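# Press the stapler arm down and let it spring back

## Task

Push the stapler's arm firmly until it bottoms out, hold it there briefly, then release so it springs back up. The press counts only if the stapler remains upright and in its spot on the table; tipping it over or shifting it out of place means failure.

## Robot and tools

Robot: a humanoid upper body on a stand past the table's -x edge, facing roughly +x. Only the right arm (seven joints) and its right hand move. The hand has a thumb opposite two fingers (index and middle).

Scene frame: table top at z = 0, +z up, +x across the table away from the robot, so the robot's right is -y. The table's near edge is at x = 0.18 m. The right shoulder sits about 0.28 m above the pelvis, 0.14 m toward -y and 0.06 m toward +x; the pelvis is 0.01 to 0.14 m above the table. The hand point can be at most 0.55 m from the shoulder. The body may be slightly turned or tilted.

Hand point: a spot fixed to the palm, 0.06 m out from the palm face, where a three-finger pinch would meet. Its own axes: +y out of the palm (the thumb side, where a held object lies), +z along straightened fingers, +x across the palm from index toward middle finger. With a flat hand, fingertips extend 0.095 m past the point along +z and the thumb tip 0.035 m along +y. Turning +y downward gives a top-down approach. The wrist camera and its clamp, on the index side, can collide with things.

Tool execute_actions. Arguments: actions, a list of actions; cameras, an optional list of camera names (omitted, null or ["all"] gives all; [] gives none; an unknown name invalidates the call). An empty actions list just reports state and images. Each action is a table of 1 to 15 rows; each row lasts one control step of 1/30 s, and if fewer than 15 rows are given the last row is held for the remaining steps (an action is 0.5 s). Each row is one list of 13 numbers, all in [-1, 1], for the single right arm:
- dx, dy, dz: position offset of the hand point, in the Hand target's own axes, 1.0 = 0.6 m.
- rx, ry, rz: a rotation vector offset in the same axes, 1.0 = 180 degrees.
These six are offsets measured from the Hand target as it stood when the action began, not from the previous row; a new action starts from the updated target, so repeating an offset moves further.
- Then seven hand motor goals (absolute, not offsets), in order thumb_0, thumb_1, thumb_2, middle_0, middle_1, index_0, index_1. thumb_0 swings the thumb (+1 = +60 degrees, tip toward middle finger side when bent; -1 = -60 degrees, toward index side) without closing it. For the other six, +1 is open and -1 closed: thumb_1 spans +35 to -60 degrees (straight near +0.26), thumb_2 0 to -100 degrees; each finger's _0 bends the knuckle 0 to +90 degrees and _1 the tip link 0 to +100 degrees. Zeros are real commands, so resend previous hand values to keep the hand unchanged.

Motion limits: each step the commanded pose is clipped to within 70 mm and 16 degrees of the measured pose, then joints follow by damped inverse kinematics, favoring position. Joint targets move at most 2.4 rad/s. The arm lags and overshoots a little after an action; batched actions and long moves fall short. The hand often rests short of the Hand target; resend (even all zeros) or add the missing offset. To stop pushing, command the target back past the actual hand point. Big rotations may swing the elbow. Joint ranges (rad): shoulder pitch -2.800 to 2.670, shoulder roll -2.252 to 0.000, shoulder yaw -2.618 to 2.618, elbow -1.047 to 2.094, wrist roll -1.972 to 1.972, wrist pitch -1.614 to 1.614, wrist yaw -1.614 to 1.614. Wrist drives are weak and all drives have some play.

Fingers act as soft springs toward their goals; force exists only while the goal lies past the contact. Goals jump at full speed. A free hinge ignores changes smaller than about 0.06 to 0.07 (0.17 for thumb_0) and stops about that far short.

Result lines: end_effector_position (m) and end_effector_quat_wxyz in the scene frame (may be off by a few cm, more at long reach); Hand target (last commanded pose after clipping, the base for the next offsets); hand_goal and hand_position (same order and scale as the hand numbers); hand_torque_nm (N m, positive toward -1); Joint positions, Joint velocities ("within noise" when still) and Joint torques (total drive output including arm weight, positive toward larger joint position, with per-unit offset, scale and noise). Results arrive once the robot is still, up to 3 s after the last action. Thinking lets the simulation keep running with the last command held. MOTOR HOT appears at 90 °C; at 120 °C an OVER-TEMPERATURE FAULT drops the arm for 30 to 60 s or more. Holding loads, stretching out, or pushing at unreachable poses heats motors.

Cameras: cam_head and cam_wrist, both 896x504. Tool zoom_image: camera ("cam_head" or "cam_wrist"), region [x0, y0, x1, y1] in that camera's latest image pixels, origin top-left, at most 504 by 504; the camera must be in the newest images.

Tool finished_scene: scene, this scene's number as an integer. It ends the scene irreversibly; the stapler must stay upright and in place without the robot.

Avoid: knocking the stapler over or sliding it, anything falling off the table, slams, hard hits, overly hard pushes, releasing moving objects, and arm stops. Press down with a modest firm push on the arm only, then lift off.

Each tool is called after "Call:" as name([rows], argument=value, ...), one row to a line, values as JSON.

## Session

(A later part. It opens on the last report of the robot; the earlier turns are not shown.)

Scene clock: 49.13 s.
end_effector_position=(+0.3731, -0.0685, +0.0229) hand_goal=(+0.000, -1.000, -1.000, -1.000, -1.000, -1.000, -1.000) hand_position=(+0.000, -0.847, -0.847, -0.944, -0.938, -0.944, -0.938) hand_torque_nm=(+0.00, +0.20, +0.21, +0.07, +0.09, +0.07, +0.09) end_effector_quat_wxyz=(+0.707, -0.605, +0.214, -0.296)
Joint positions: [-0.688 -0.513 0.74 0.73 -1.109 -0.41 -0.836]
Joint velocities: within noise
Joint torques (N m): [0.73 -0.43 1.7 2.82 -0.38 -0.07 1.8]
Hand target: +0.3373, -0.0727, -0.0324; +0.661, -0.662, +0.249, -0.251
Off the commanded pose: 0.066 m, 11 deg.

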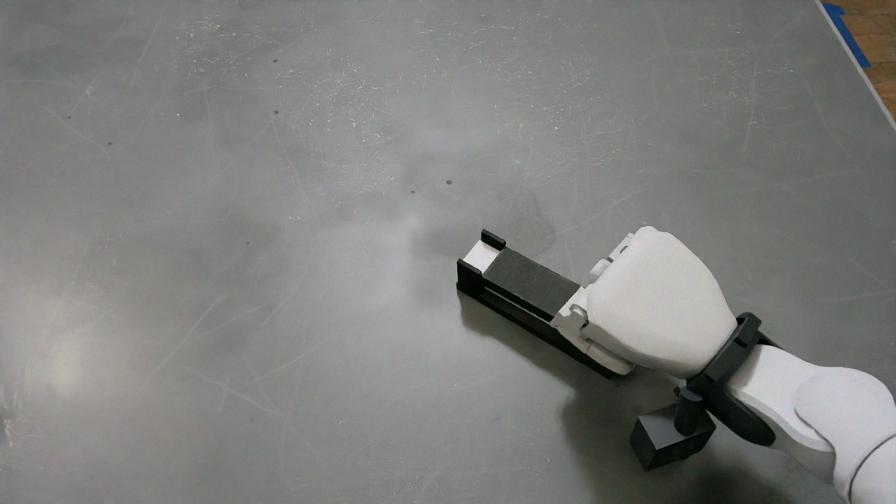

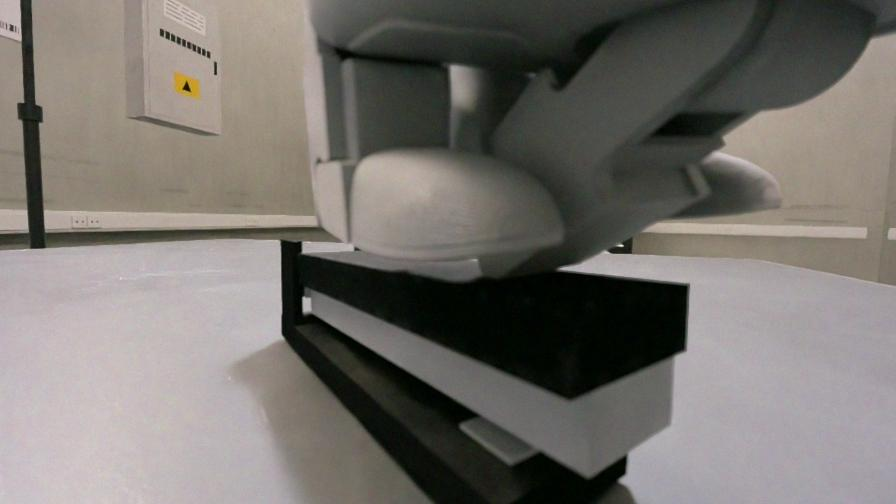

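Call:
execute_actions([
  [[0.003,0.01,0.002,0,0,0,0,-1,-1,-1,-1,-1,-1],[0.006,0.02,0.004,0,0,0,0,-1,-1,-1,-1,-1,-1],[0.006,0.03,0.004,0,0,0,0,-1,-1,-1,-1,-1,-1]],
])

Call:
zoom_image(camera="cam_wrist", region=[260, 220, 700, 504])

Scene clock: 51.57 s.
end_effector_position=(+0.3874, -0.0613, +0.0255) hand_goal=(+0.000, -1.000, -1.000, -1.000, -1.000, -1.000, -1.000) hand_position=(+0.000, -0.862, -0.834, -0.944, -0.938, -0.944, -0.938) hand_torque_nm=(+0.00, +0.18, +0.23, +0.07, +0.09, +0.07, +0.09) end_effector_quat_wxyz=(+0.716, -0.598, +0.208, -0.295)
Joint positions: [-0.791 -0.456 0.786 0.9 -1.101 -0.446 -0.918]
Joint velocities: within noise
Joint torques (N m): [0.88 -0.7 1.55 3.21 -0.24 -0.18 2.6]
Hand target: +0.3516, -0.0708, -0.0338; +0.661, -0.662, +0.249, -0.251
Off the commanded pose: 0.089 m, 12 deg; position clipped.

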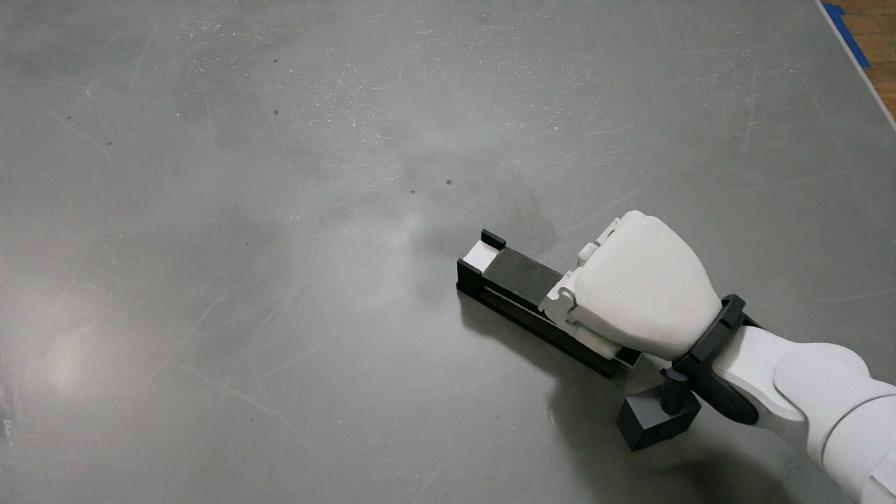

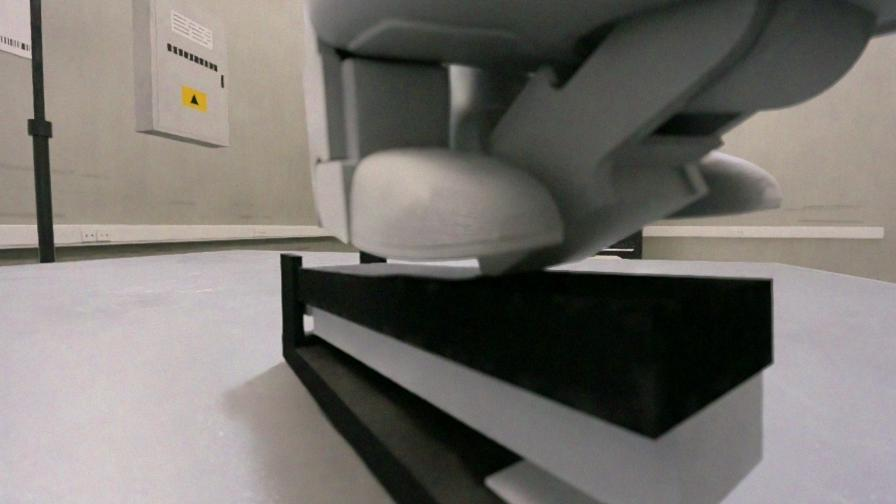

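Scaled by 1.145 from the camera's 896x504 image, which has a finer 1280x720 frame.

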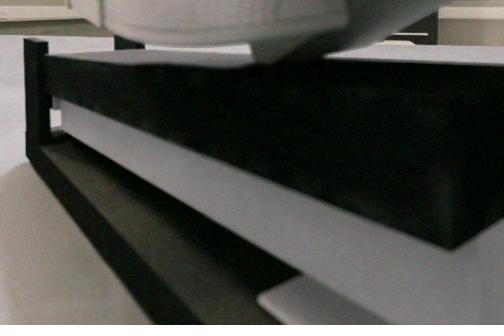

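Call:
execute_actions([
  [[0.003,-0.03,0,0,0,0,0,-1,-1,-1,-1,-1,-1],[0.006,-0.05,0,0,0,0,0,-1,-1,-1,-1,-1,-1],[0.009,-0.07,0,0,0,0,0,-1,-1,-1,-1,-1,-1],[0.012,-0.09,0,0,0,0,0,-1,-1,-1,-1,-1,-1],[0.018,-0.11,0.003,0,0,0,0,-1,-1,-1,-1,-1,-1],[0.024,-0.13,0.007,0,0,0,0,-1,-1,-1,-1,-1,-1],[0.03,-0.15,0.01,0,0,0,0,-1,-1,-1,-1,-1,-1],[0.034,-0.165,0.014,0,0,0,0,-1,-1,-1,-1,-1,-1]],
])

Scene clock: 55.50 s.
end_effector_position=(+0.3747, -0.0776, +0.0678) hand_goal=(+0.000, -1.000, -1.000, -1.000, -1.000, -1.000, -1.000) hand_position=(+0.000, -0.863, -0.834, -0.944, -0.938, -0.944, -0.938) hand_torque_nm=(+0.00, +0.18, +0.23, +0.07, +0.09, +0.07, +0.09) end_effector_quat_wxyz=(+0.664, -0.662, +0.241, -0.249)
Joint positions: [-0.703 -0.712 0.687 0.359 -0.85 -0.436 -0.349]
Joint velocities: within noise
Joint torques (N m): [-3.51 -2.84 -2.24 -3.28 0.77 0.15 -0.78]
Hand target: +0.3722, -0.0778, +0.0652; +0.661, -0.662, +0.249, -0.251
Off the commanded pose: 0.004 m, 1 deg.

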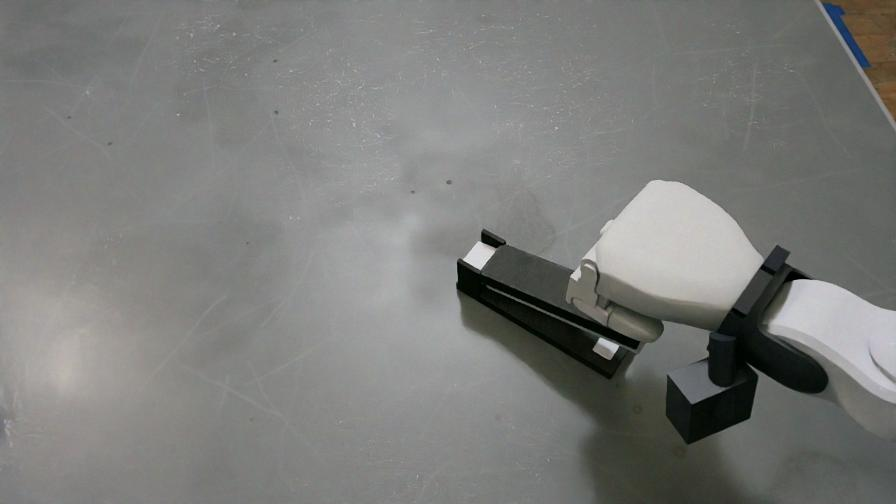

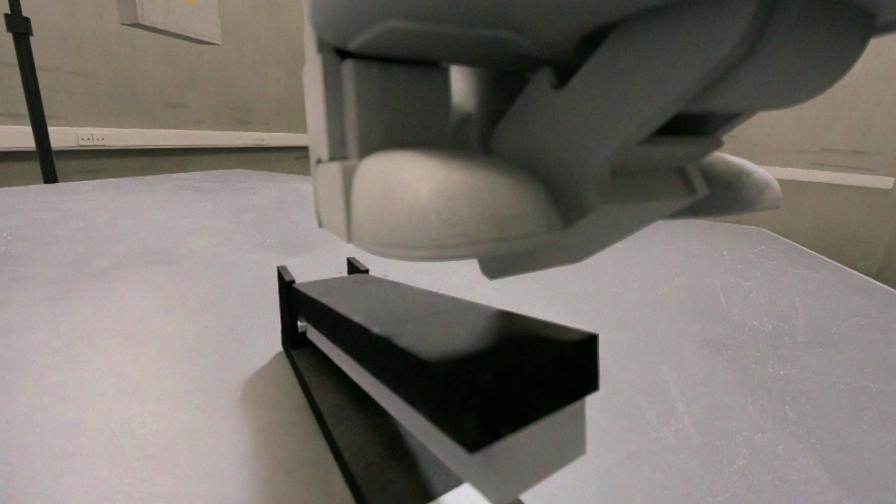

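Call:
execute_actions([
  [[0,0.008,-0.002,0,0,0,0,-1,-1,-1,-1,-1,-1],[-0.002,0.016,-0.004,0,0,0,0,-1,-1,-1,-1,-1,-1],[-0.004,0.024,-0.006,0,0,0,0,-1,-1,-1,-1,-1,-1],[-0.004,0.032,-0.006,0,0,0,0,-1,-1,-1,-1,-1,-1]],
])

Call:
execute_actions([
  [[-0.005,0.01,-0.005,0,0,0,0,-1,-1,-1,-1,-1,-1],[-0.01,0.02,-0.008,0,0,0,0,-1,-1,-1,-1,-1,-1],[-0.012,0.03,-0.012,0,0,0,0,-1,-1,-1,-1,-1,-1],[-0.014,0.04,-0.015,0,0,0,0,-1,-1,-1,-1,-1,-1]],
])

Scene clock: 60.37 s.
end_effector_position=(+0.3731, -0.0795, +0.0544) hand_goal=(+0.000, -1.000, -1.000, -1.000, -1.000, -1.000, -1.000) hand_position=(+0.000, -0.863, -0.834, -0.944, -0.938, -0.944, -0.938) hand_torque_nm=(+0.00, +0.18, +0.23, +0.07, +0.09, +0.07, +0.09) end_effector_quat_wxyz=(+0.667, -0.655, +0.245, -0.258)
Joint positions: [-0.688 -0.687 0.713 0.415 -0.887 -0.419 -0.432]
Joint velocities: within noise
Joint torques (N m): [-3.99 -2.18 -1.1 -1.17 0.32 -0.03 -0.92]
Hand target: +0.3681, -0.0790, +0.0460; +0.661, -0.662, +0.249, -0.251
Off the commanded pose: 0.010 m, 1 deg.

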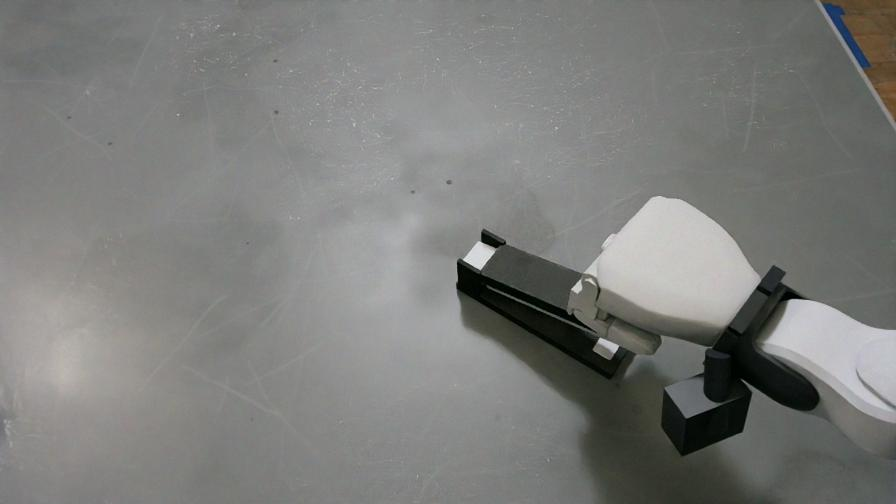

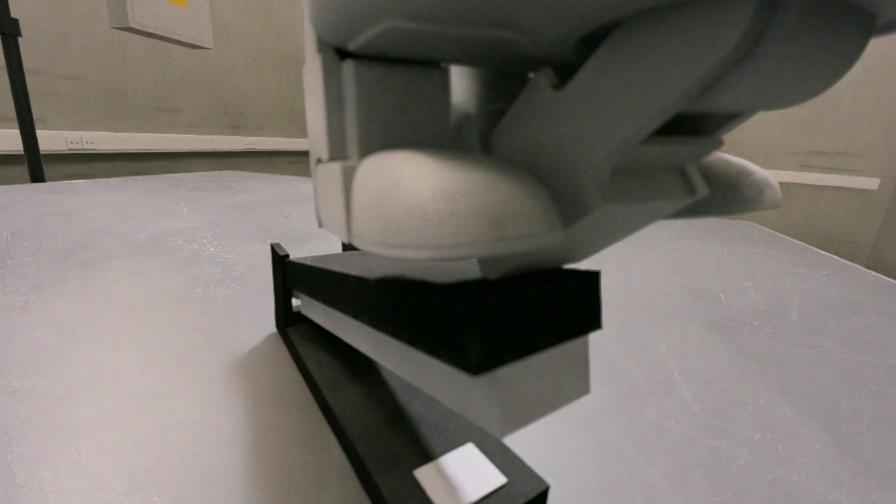

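Scene clock: 61.07 s.
end_effector_position=(+0.3706, -0.0791, +0.0444) hand_goal=(+0.000, -1.000, -1.000, -1.000, -1.000, -1.000, -1.000) hand_position=(+0.000, -0.863, -0.834, -0.944, -0.938, -0.944, -0.938) hand_torque_nm=(+0.00, +0.18, +0.23, +0.07, +0.09, +0.07, +0.09) end_effector_quat_wxyz=(+0.679, -0.640, +0.235, -0.271)
Joint positions: [-0.675 -0.666 0.751 0.472 -0.934 -0.399 -0.563]
Joint velocities: within noise
Joint torques (N m): [-2.51 -1.8 -0.15 -0.08 0.17 -0.13 0.03]
Hand target: +0.3559, -0.0802, +0.0220; +0.661, -0.662, +0.249, -0.251
Off the commanded pose: 0.027 m, 4 deg.

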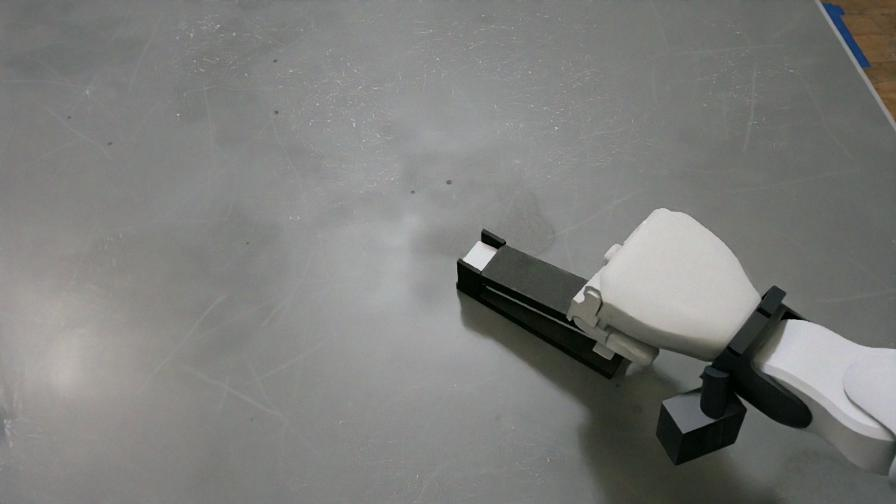

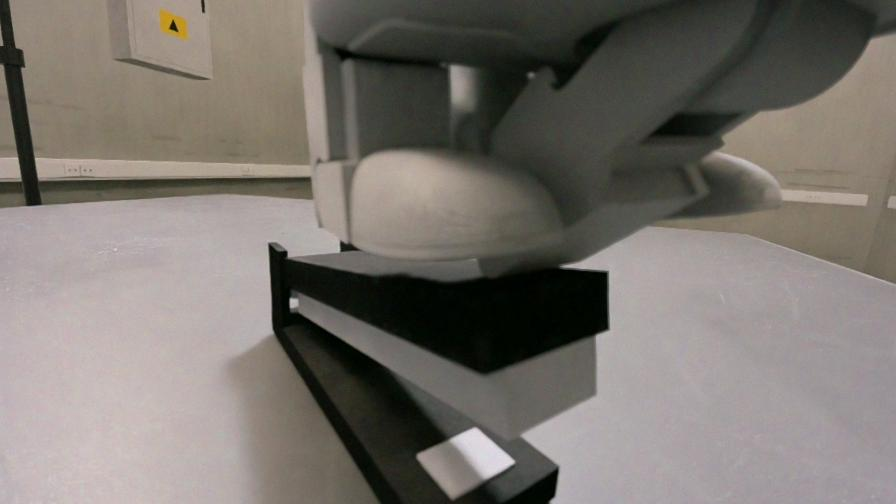

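Call:
execute_actions([
  [[-0.004,0.01,-0.004,0,0,0,0,-1,-1,-1,-1,-1,-1],[-0.008,0.02,-0.007,0,0,0,0,-1,-1,-1,-1,-1,-1],[-0.012,0.03,-0.01,0,0,0,0,-1,-1,-1,-1,-1,-1],[-0.012,0.04,-0.012,0,0,0,0,-1,-1,-1,-1,-1,-1]],
], cameras=["cam_wrist"])

Call:
execute_actions([
  [[-0.004,0.01,-0.004,0,0,0,0,-1,-1,-1,-1,-1,-1],[-0.008,0.02,-0.007,0,0,0,0,-1,-1,-1,-1,-1,-1],[-0.008,0.03,-0.009,0,0,0,0,-1,-1,-1,-1,-1,-1],[-0.008,0.04,-0.009,0,0,0,0,-1,-1,-1,-1,-1,-1]],
])

Scene clock: 63.27 s.
end_effector_position=(+0.3697, -0.0788, +0.0333) hand_goal=(+0.000, -1.000, -1.000, -1.000, -1.000, -1.000, -1.000) hand_position=(+0.000, -0.863, -0.834, -0.944, -0.938, -0.944, -0.938) hand_torque_nm=(+0.00, +0.18, +0.23, +0.07, +0.09, +0.07, +0.09) end_effector_quat_wxyz=(+0.690, -0.628, +0.225, -0.282)
Joint positions: [-0.685 -0.635 0.806 0.566 -0.968 -0.384 -0.698]
Joint velocities: within noise
Joint torques (N m): [-1.01 -1.17 0.55 0.98 0.01 -0.1 0.74]
Hand target: +0.3458, -0.0809, -0.0020; +0.661, -0.662, +0.249, -0.251
Off the commanded pose: 0.043 m, 7 deg.
Images, in order (width x height): cam_wrist 896x504.

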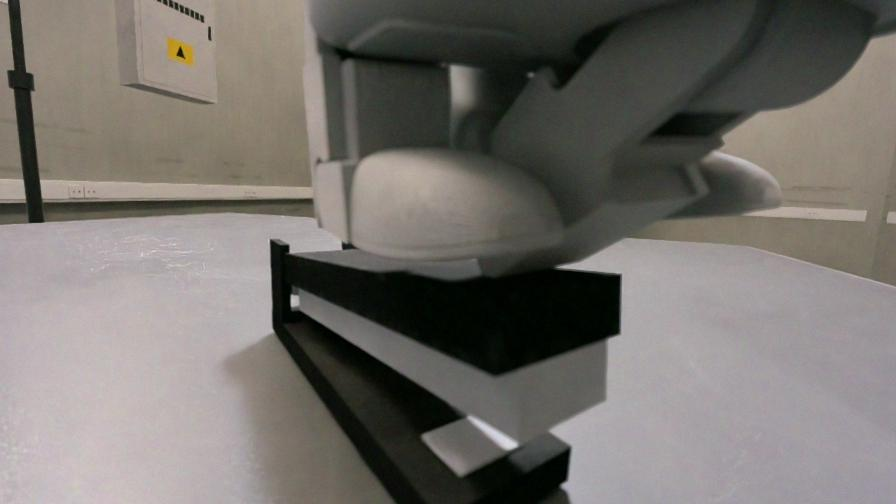

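Scene clock: 64.03 s.
end_effector_position=(+0.3721, -0.0763, +0.0242) hand_goal=(+0.000, -1.000, -1.000, -1.000, -1.000, -1.000, -1.000) hand_position=(+0.000, -0.863, -0.834, -0.944, -0.938, -0.944, -0.938) hand_torque_nm=(+0.00, +0.18, +0.23, +0.07, +0.09, +0.07, +0.09) end_effector_quat_wxyz=(+0.703, -0.612, +0.216, -0.291)
Joint positions: [-0.721 -0.583 0.869 0.705 -0.988 -0.38 -0.847]
Joint velocities: within noise
Joint torques (N m): [0.48 -0.84 1.32 2.49 -0.2 -0.1 1.49]
Hand target: +0.3387, -0.0818, -0.0261; +0.661, -0.662, +0.249, -0.251
Off the commanded pose: 0.061 m, 10 deg.

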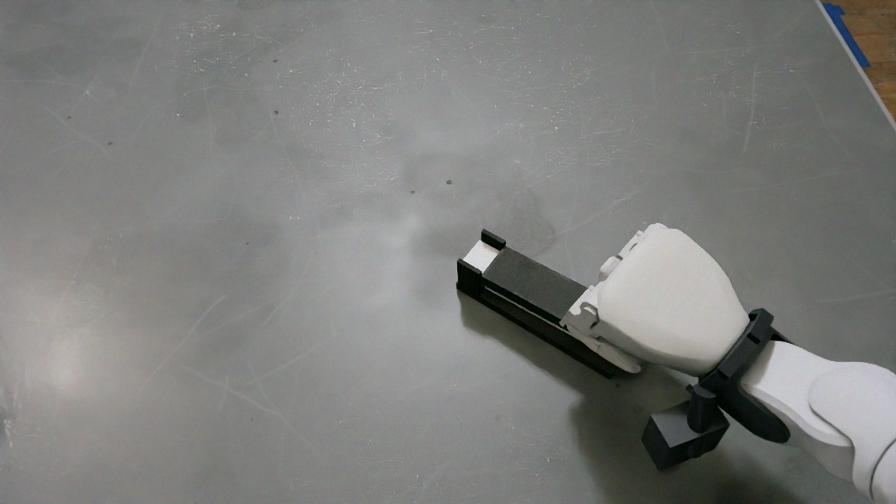

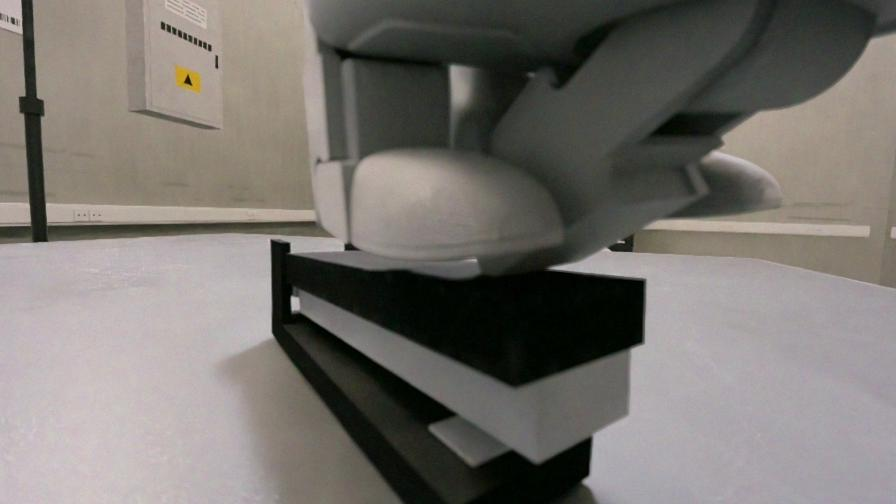

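Call:
execute_actions([
  [[-0.003,0.01,-0.005,0,0,0,0,-1,-1,-1,-1,-1,-1],[-0.005,0.018,-0.01,0,0,0,0,-1,-1,-1,-1,-1,-1],[-0.005,0.026,-0.014,0,0,0,0,-1,-1,-1,-1,-1,-1],[-0.005,0.03,-0.014,0,0,0,0,-1,-1,-1,-1,-1,-1]],
])

Call:
zoom_image(camera="cam_wrist", region=[260, 220, 700, 504])

Scene clock: 66.53 s.
end_effector_position=(+0.3725, -0.0777, +0.0190) hand_goal=(+0.000, -1.000, -1.000, -1.000, -1.000, -1.000, -1.000) hand_position=(+0.000, -0.863, -0.834, -0.944, -0.938, -0.944, -0.938) hand_torque_nm=(+0.00, +0.18, +0.23, +0.07, +0.09, +0.07, +0.09) end_effector_quat_wxyz=(+0.711, -0.603, +0.211, -0.296)
Joint positions: [-0.745 -0.557 0.916 0.799 -0.988 -0.385 -0.945]
Joint velocities: within noise
Joint torques (N m): [1.24 -0.75 1.76 3.32 -0.24 -0.13 2.04]
Hand target: +0.3344, -0.0854, -0.0388; +0.661, -0.662, +0.249, -0.251
Off the commanded pose: 0.076 m, 11 deg; position clipped.

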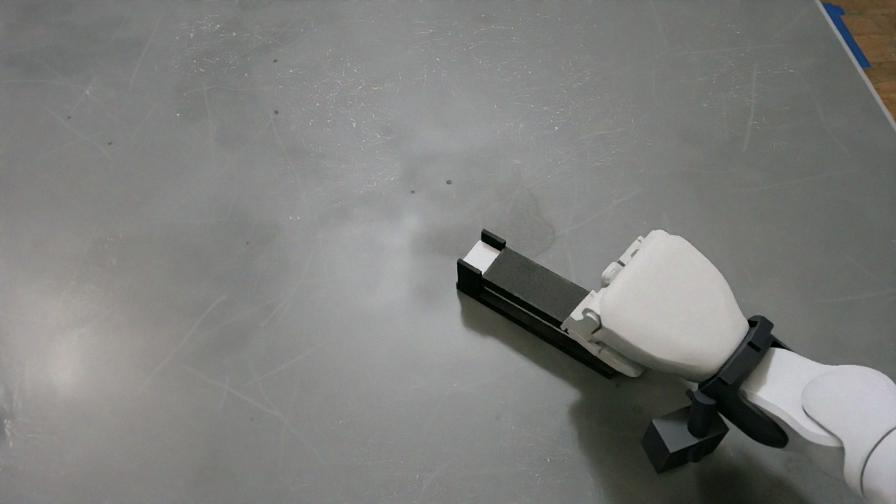

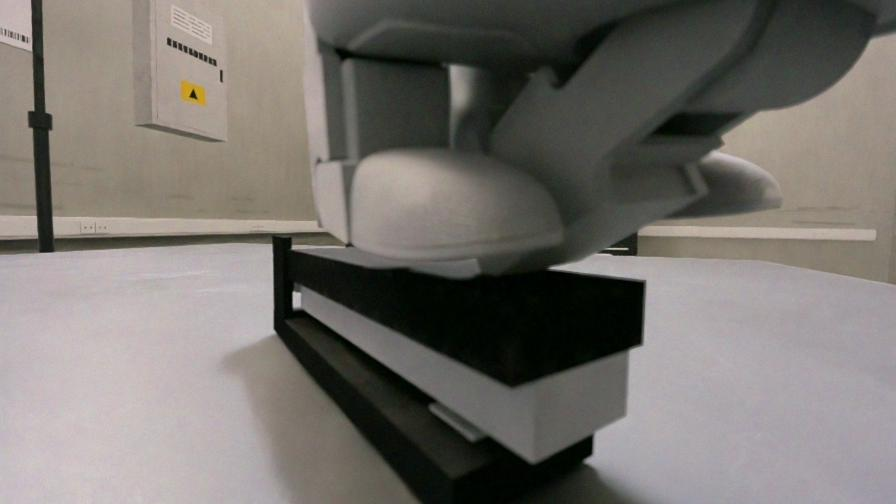

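Scaled by 1.145 from the camera's 896x504 image, which has a finer 1280x720 frame.

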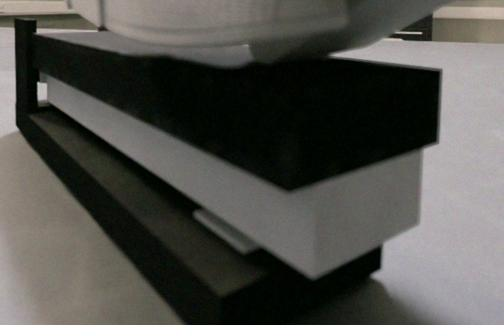

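Call:
execute_actions([
  [[0,0.01,-0.003,0,0,0,0,-1,-1,-1,-1,-1,-1],[0.006,0.02,0.0,0,0,0,0,-1,-1,-1,-1,-1,-1],[0.006,0.03,0.0,0,0,0,0,-1,-1,-1,-1,-1,-1]],
])

Call:
zoom_image(camera="cam_wrist", region=[260, 220, 700, 504])

Scene clock: 68.47 s.
end_effector_position=(+0.3827, -0.0751, +0.0175) hand_goal=(+0.000, -1.000, -1.000, -1.000, -1.000, -1.000, -1.000) hand_position=(+0.000, -0.875, -0.821, -0.944, -0.938, -0.944, -0.938) hand_torque_nm=(+0.00, +0.16, +0.25, +0.07, +0.09, +0.07, +0.09) end_effector_quat_wxyz=(+0.714, -0.601, +0.209, -0.292)
Joint positions: [-0.829 -0.492 0.955 0.984 -0.988 -0.45 -1.023]
Joint velocities: within noise
Joint torques (N m): [1.12 -0.58 1.68 3.64 -0.18 0.16 2.34]
Hand target: +0.3464, -0.0853, -0.0415; +0.661, -0.662, +0.249, -0.251
Off the commanded pose: 0.088 m, 11 deg; position clipped.

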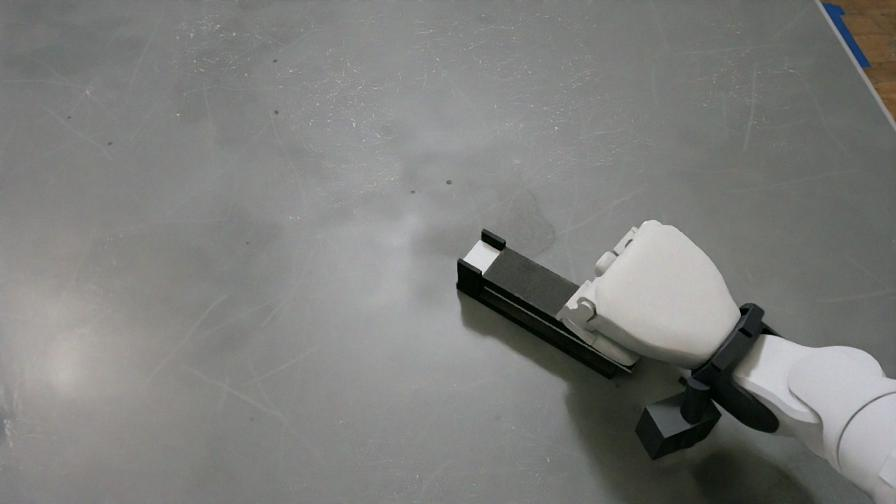

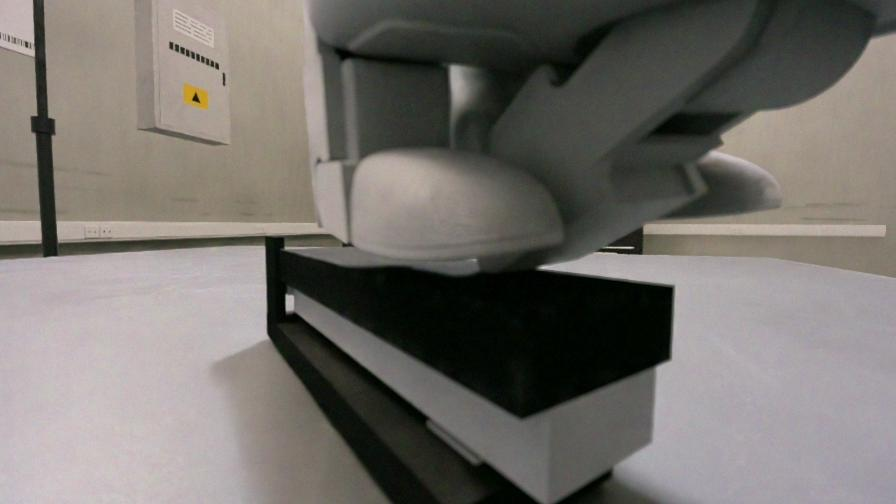

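Scaled by 1.145 from the camera's 896x504 image, which has a finer 1280x720 frame.

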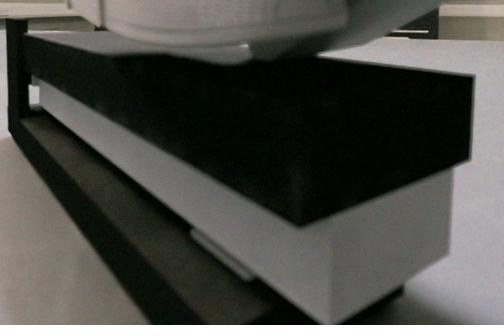

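Call:
execute_actions([
  [[-0.005,0.01,-0.012,0,0,0,0,-1,-1,-1,-1,-1,-1],[-0.008,0.02,-0.02,0,0,0,0,-1,-1,-1,-1,-1,-1],[-0.008,0.04,-0.02,0,0,0,0,-1,-1,-1,-1,-1,-1]],
  [[0.01,0.05,0.01,0,0,0,0,-1,-1,-1,-1,-1,-1]],
])

Call:
zoom_image(camera="cam_wrist", region=[260, 220, 700, 504])

Scene clock: 71.70 s.
end_effector_position=(+0.4117, -0.0755, +0.0182) hand_goal=(+0.000, -1.000, -1.000, -1.000, -1.000, -1.000, -1.000) hand_position=(+0.000, -0.887, -0.810, -0.944, -0.939, -0.998, -0.998) hand_torque_nm=(+0.00, +0.15, +0.26, +0.07, +0.09, +0.00, +0.00) end_effector_quat_wxyz=(+0.687, -0.616, +0.224, -0.314)
Joint positions: [-1.029 -0.302 1.016 1.448 -0.978 -0.54 -1.113]
Joint velocities: within noise
Joint torques (N m): [0.88 -0.34 1.35 2.06 -0.47 -0.21 1.73]
Hand target: +0.3769, -0.0829, -0.0391; +0.661, -0.662, +0.249, -0.251
Off the commanded pose: 0.105 m, 10 deg; position clipped; position clipped at the end of an earlier action of this call.

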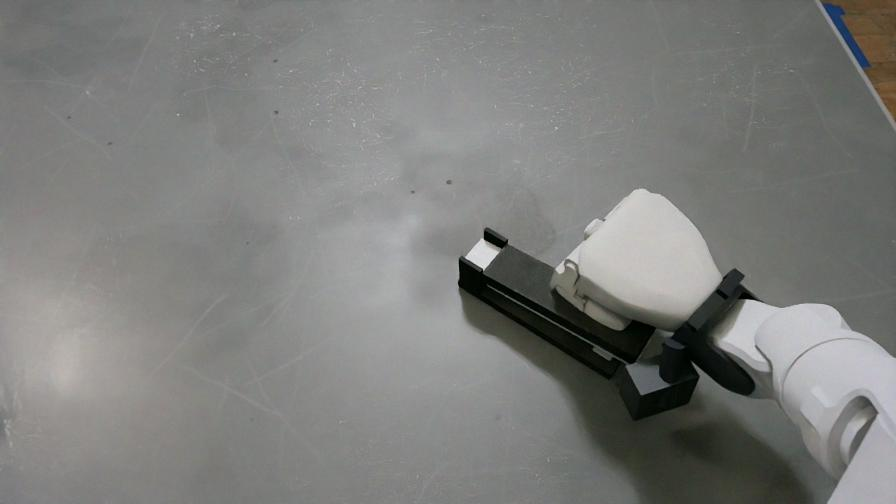

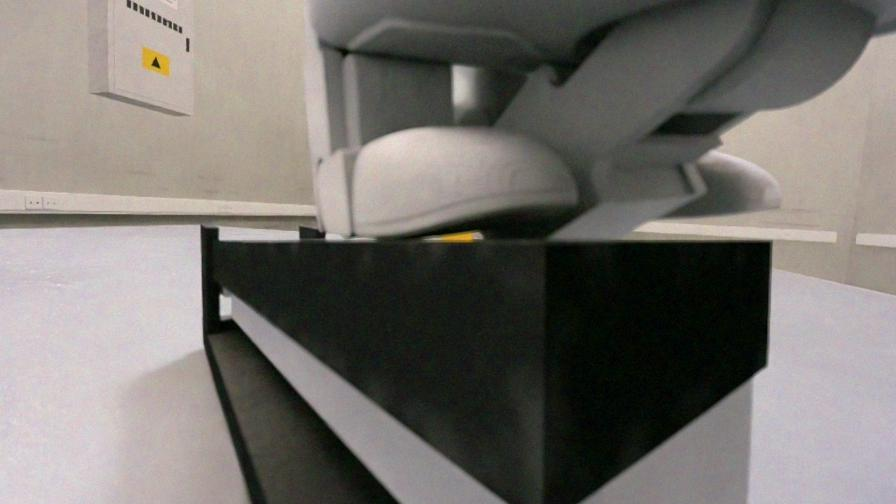

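Scaled by 1.145 from the camera's 896x504 image, which has a finer 1280x720 frame.

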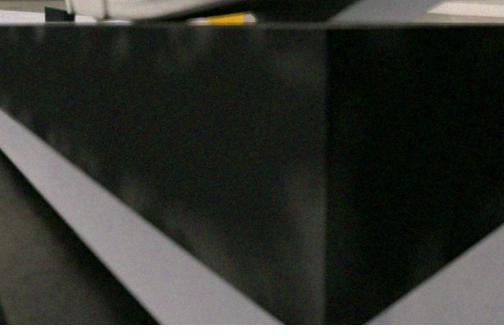

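Call:
execute_actions([
  [[0,-0.04,0,0,0,0,0,-1,-1,-1,-1,-1,-1],[0,-0.06,0,0,0,0,0,-1,-1,-1,-1,-1,-1],[0,-0.08,0,0,0,0,0,-1,-1,-1,-1,-1,-1],[0,-0.1,0,0,0,0,0,-1,-1,-1,-1,-1,-1],[0,-0.12,0,0,0,0,0,-1,-1,-1,-1,-1,-1],[0,-0.14,0,0,0,0,0,-1,-1,-1,-1,-1,-1],[0,-0.16,0,0,0,0,0,-1,-1,-1,-1,-1,-1],[0,-0.18,0,0,0,0,0,-1,-1,-1,-1,-1,-1]],
])

Scene clock: 74.07 s.
end_effector_position=(+0.3760, -0.0789, +0.0700) hand_goal=(+0.000, -1.000, -1.000, -1.000, -1.000, -1.000, -1.000) hand_position=(+0.000, -0.887, -0.810, -0.944, -0.939, -0.998, -0.998) hand_torque_nm=(+0.00, +0.15, +0.26, +0.07, +0.09, +0.00, +0.00) end_effector_quat_wxyz=(+0.735, -0.633, +0.207, -0.128)
Joint positions: [-1.071 -0.609 0.993 1.131 -0.921 -1.028 -0.923]
Joint velocities: within noise
Joint torques (N m): [-5.12 -4.02 -1.61 -1.4 1.07 -0.07 -0.76]
Hand target: +0.3767, -0.0827, +0.0689; +0.668, -0.660, +0.246, -0.241 (not the last commanded pose)
Off the commanded pose: 0.004 m, 17 deg.

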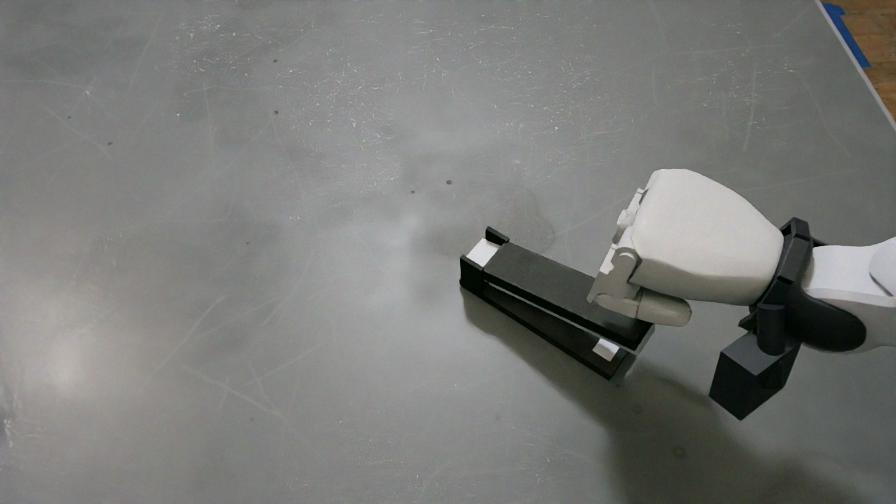

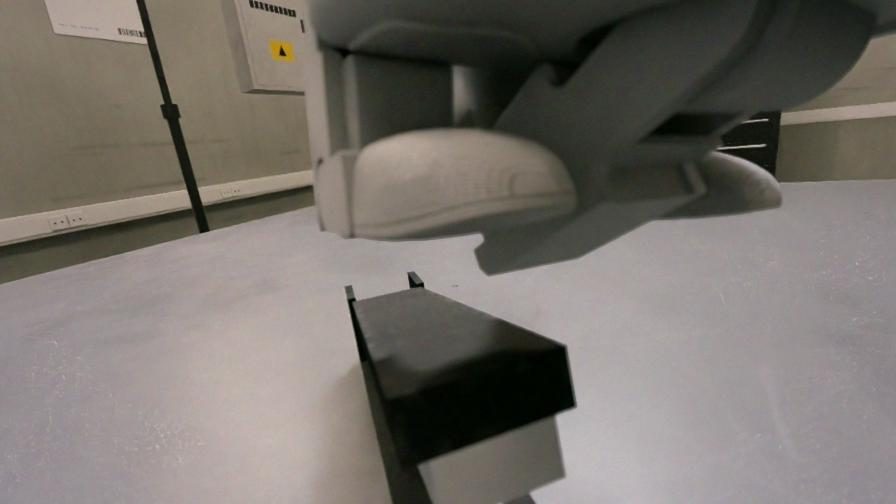

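Call:
execute_actions([
  [[-0.008,0,0,0,0,0,0,-1,-1,-1,-1,-1,-1]],
  [[0,0,-0.003,0,0,0,0,-1,-1,-1,-1,-1,-1]],
])

Scene clock: 78.90 s.
end_effector_position=(+0.3750, -0.0750, +0.0730) hand_goal=(+0.000, -1.000, -1.000, -1.000, -1.000, -1.000, -1.000) hand_position=(+0.000, -0.887, -0.810, -0.944, -0.939, -0.998, -0.998) hand_torque_nm=(+0.00, +0.15, +0.26, +0.07, +0.09, +0.00, +0.00) end_effector_quat_wxyz=(+0.675, -0.655, +0.241, -0.240)
Joint positions: [-0.775 -0.779 0.843 0.351 -0.728 -0.391 -0.419]
Joint velocities: within noise
Joint torques (N m): [-3.65 -4.26 -2 -2.96 0.52 0.12 -0.79]
Hand target: +0.3718, -0.0810, +0.0690; +0.668, -0.660, +0.246, -0.241
Off the commanded pose: 0.008 m, 1 deg.

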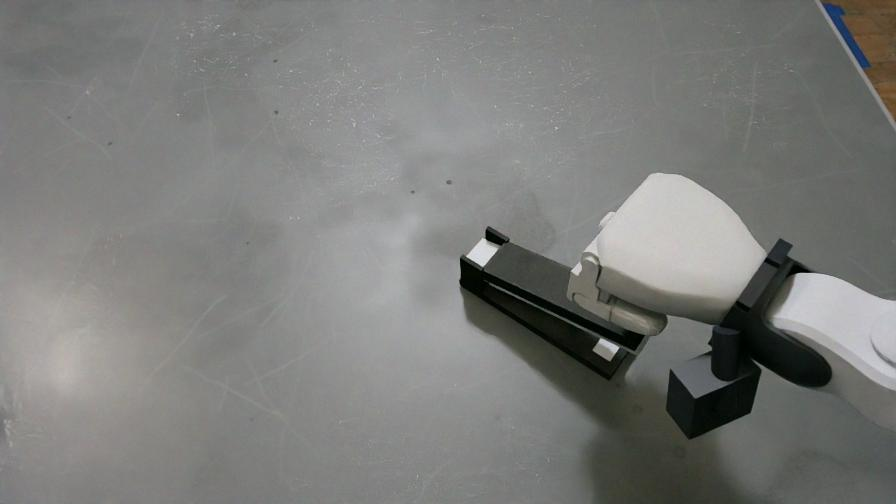

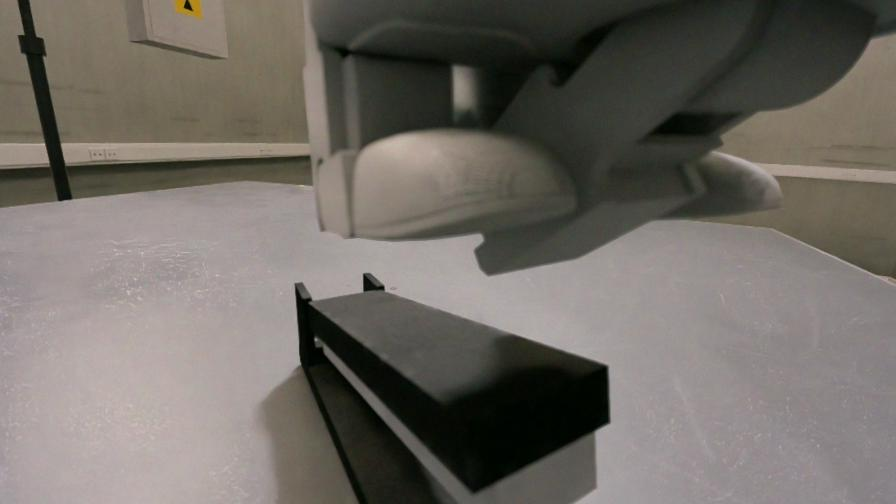

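Call:
execute_actions([
  [[0,0.01,0,0,0,0,0,-1,-1,-1,-1,-1,-1],[0,0.02,0,0,0,0,0,-1,-1,-1,-1,-1,-1],[0,0.03,-0.002,0,0,0,0,-1,-1,-1,-1,-1,-1],[-0.002,0.036,-0.004,0,0,0,0,-1,-1,-1,-1,-1,-1]],
])

Call:
execute_actions([
  [[-0.004,0.01,-0.004,-0.004,0,0,0,-1,-1,-1,-1,-1,-1],[-0.007,0.02,-0.007,-0.008,0,0,0,-1,-1,-1,-1,-1,-1],[-0.01,0.03,-0.01,-0.012,0,0,0,-1,-1,-1,-1,-1,-1],[-0.012,0.04,-0.012,-0.016,0,0,0,-1,-1,-1,-1,-1,-1]],
])

Scene clock: 80.87 s.
end_effector_position=(+0.3734, -0.0835, +0.0531) hand_goal=(+0.000, -1.000, -1.000, -1.000, -1.000, -1.000, -1.000) hand_position=(+0.000, -0.887, -0.810, -0.944, -0.939, -0.998, -0.998) hand_torque_nm=(+0.00, +0.15, +0.26, +0.07, +0.09, +0.00, +0.00) end_effector_quat_wxyz=(+0.670, -0.656, +0.245, -0.248)
Joint positions: [-0.767 -0.75 0.878 0.456 -0.773 -0.407 -0.515]
Joint velocities: within noise
Joint torques (N m): [-4.36 -2.32 -1.31 -1.03 0.3 -0.16 -1.11]
Hand target: +0.3693, -0.0818, +0.0474; +0.668, -0.660, +0.246, -0.241
Off the commanded pose: 0.007 m, 1 deg.

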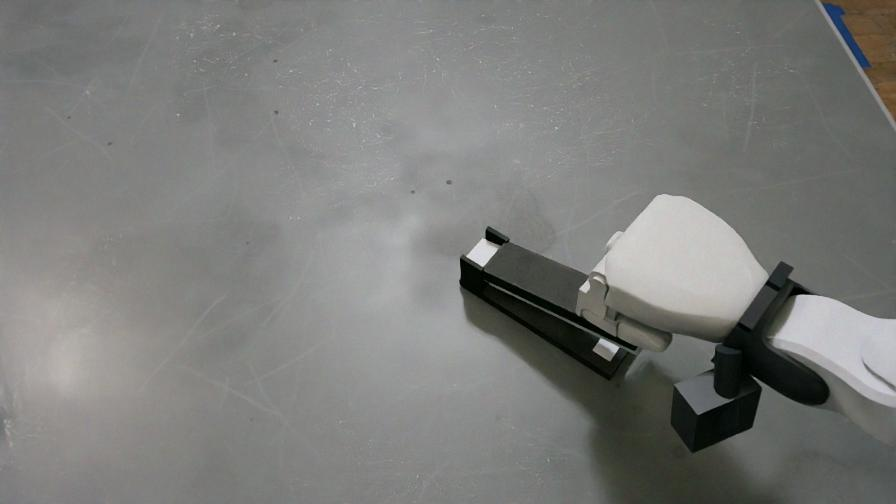

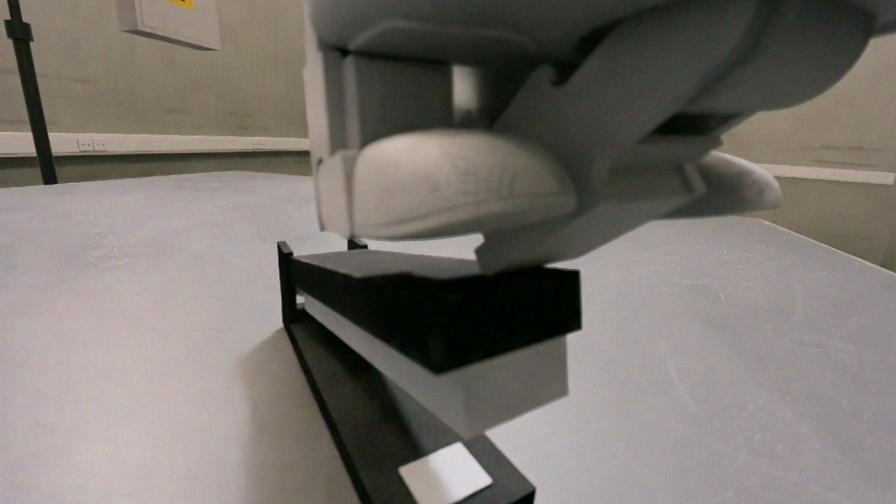

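Scene clock: 81.57 s.
end_effector_position=(+0.3715, -0.0814, +0.0425) hand_goal=(+0.000, -1.000, -1.000, -1.000, -1.000, -1.000, -1.000) hand_position=(+0.000, -0.887, -0.810, -0.944, -0.939, -0.998, -0.998) hand_torque_nm=(+0.00, +0.15, +0.26, +0.07, +0.09, +0.00, +0.00) end_effector_quat_wxyz=(+0.668, -0.657, +0.242, -0.251)
Joint positions: [-0.768 -0.721 0.91 0.499 -0.801 -0.388 -0.56]
Joint velocities: within noise
Joint torques (N m): [-3.19 -1.81 -0.36 0.02 0.14 0.01 -0.07]
Hand target: +0.3591, -0.0823, +0.0234; +0.651, -0.676, +0.252, -0.235
Off the commanded pose: 0.023 m, 4 deg.

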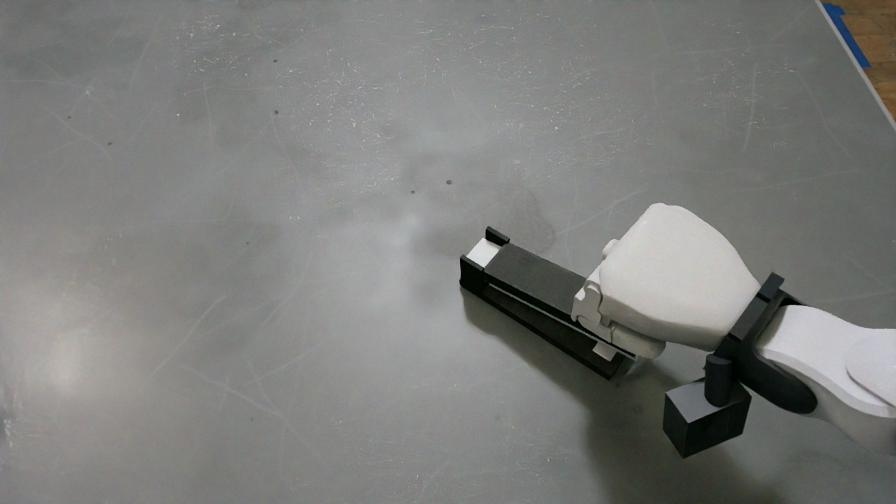

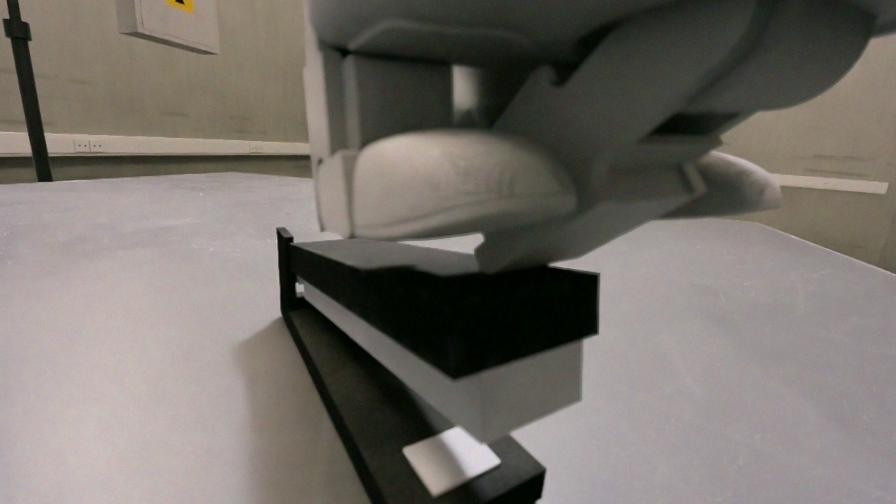

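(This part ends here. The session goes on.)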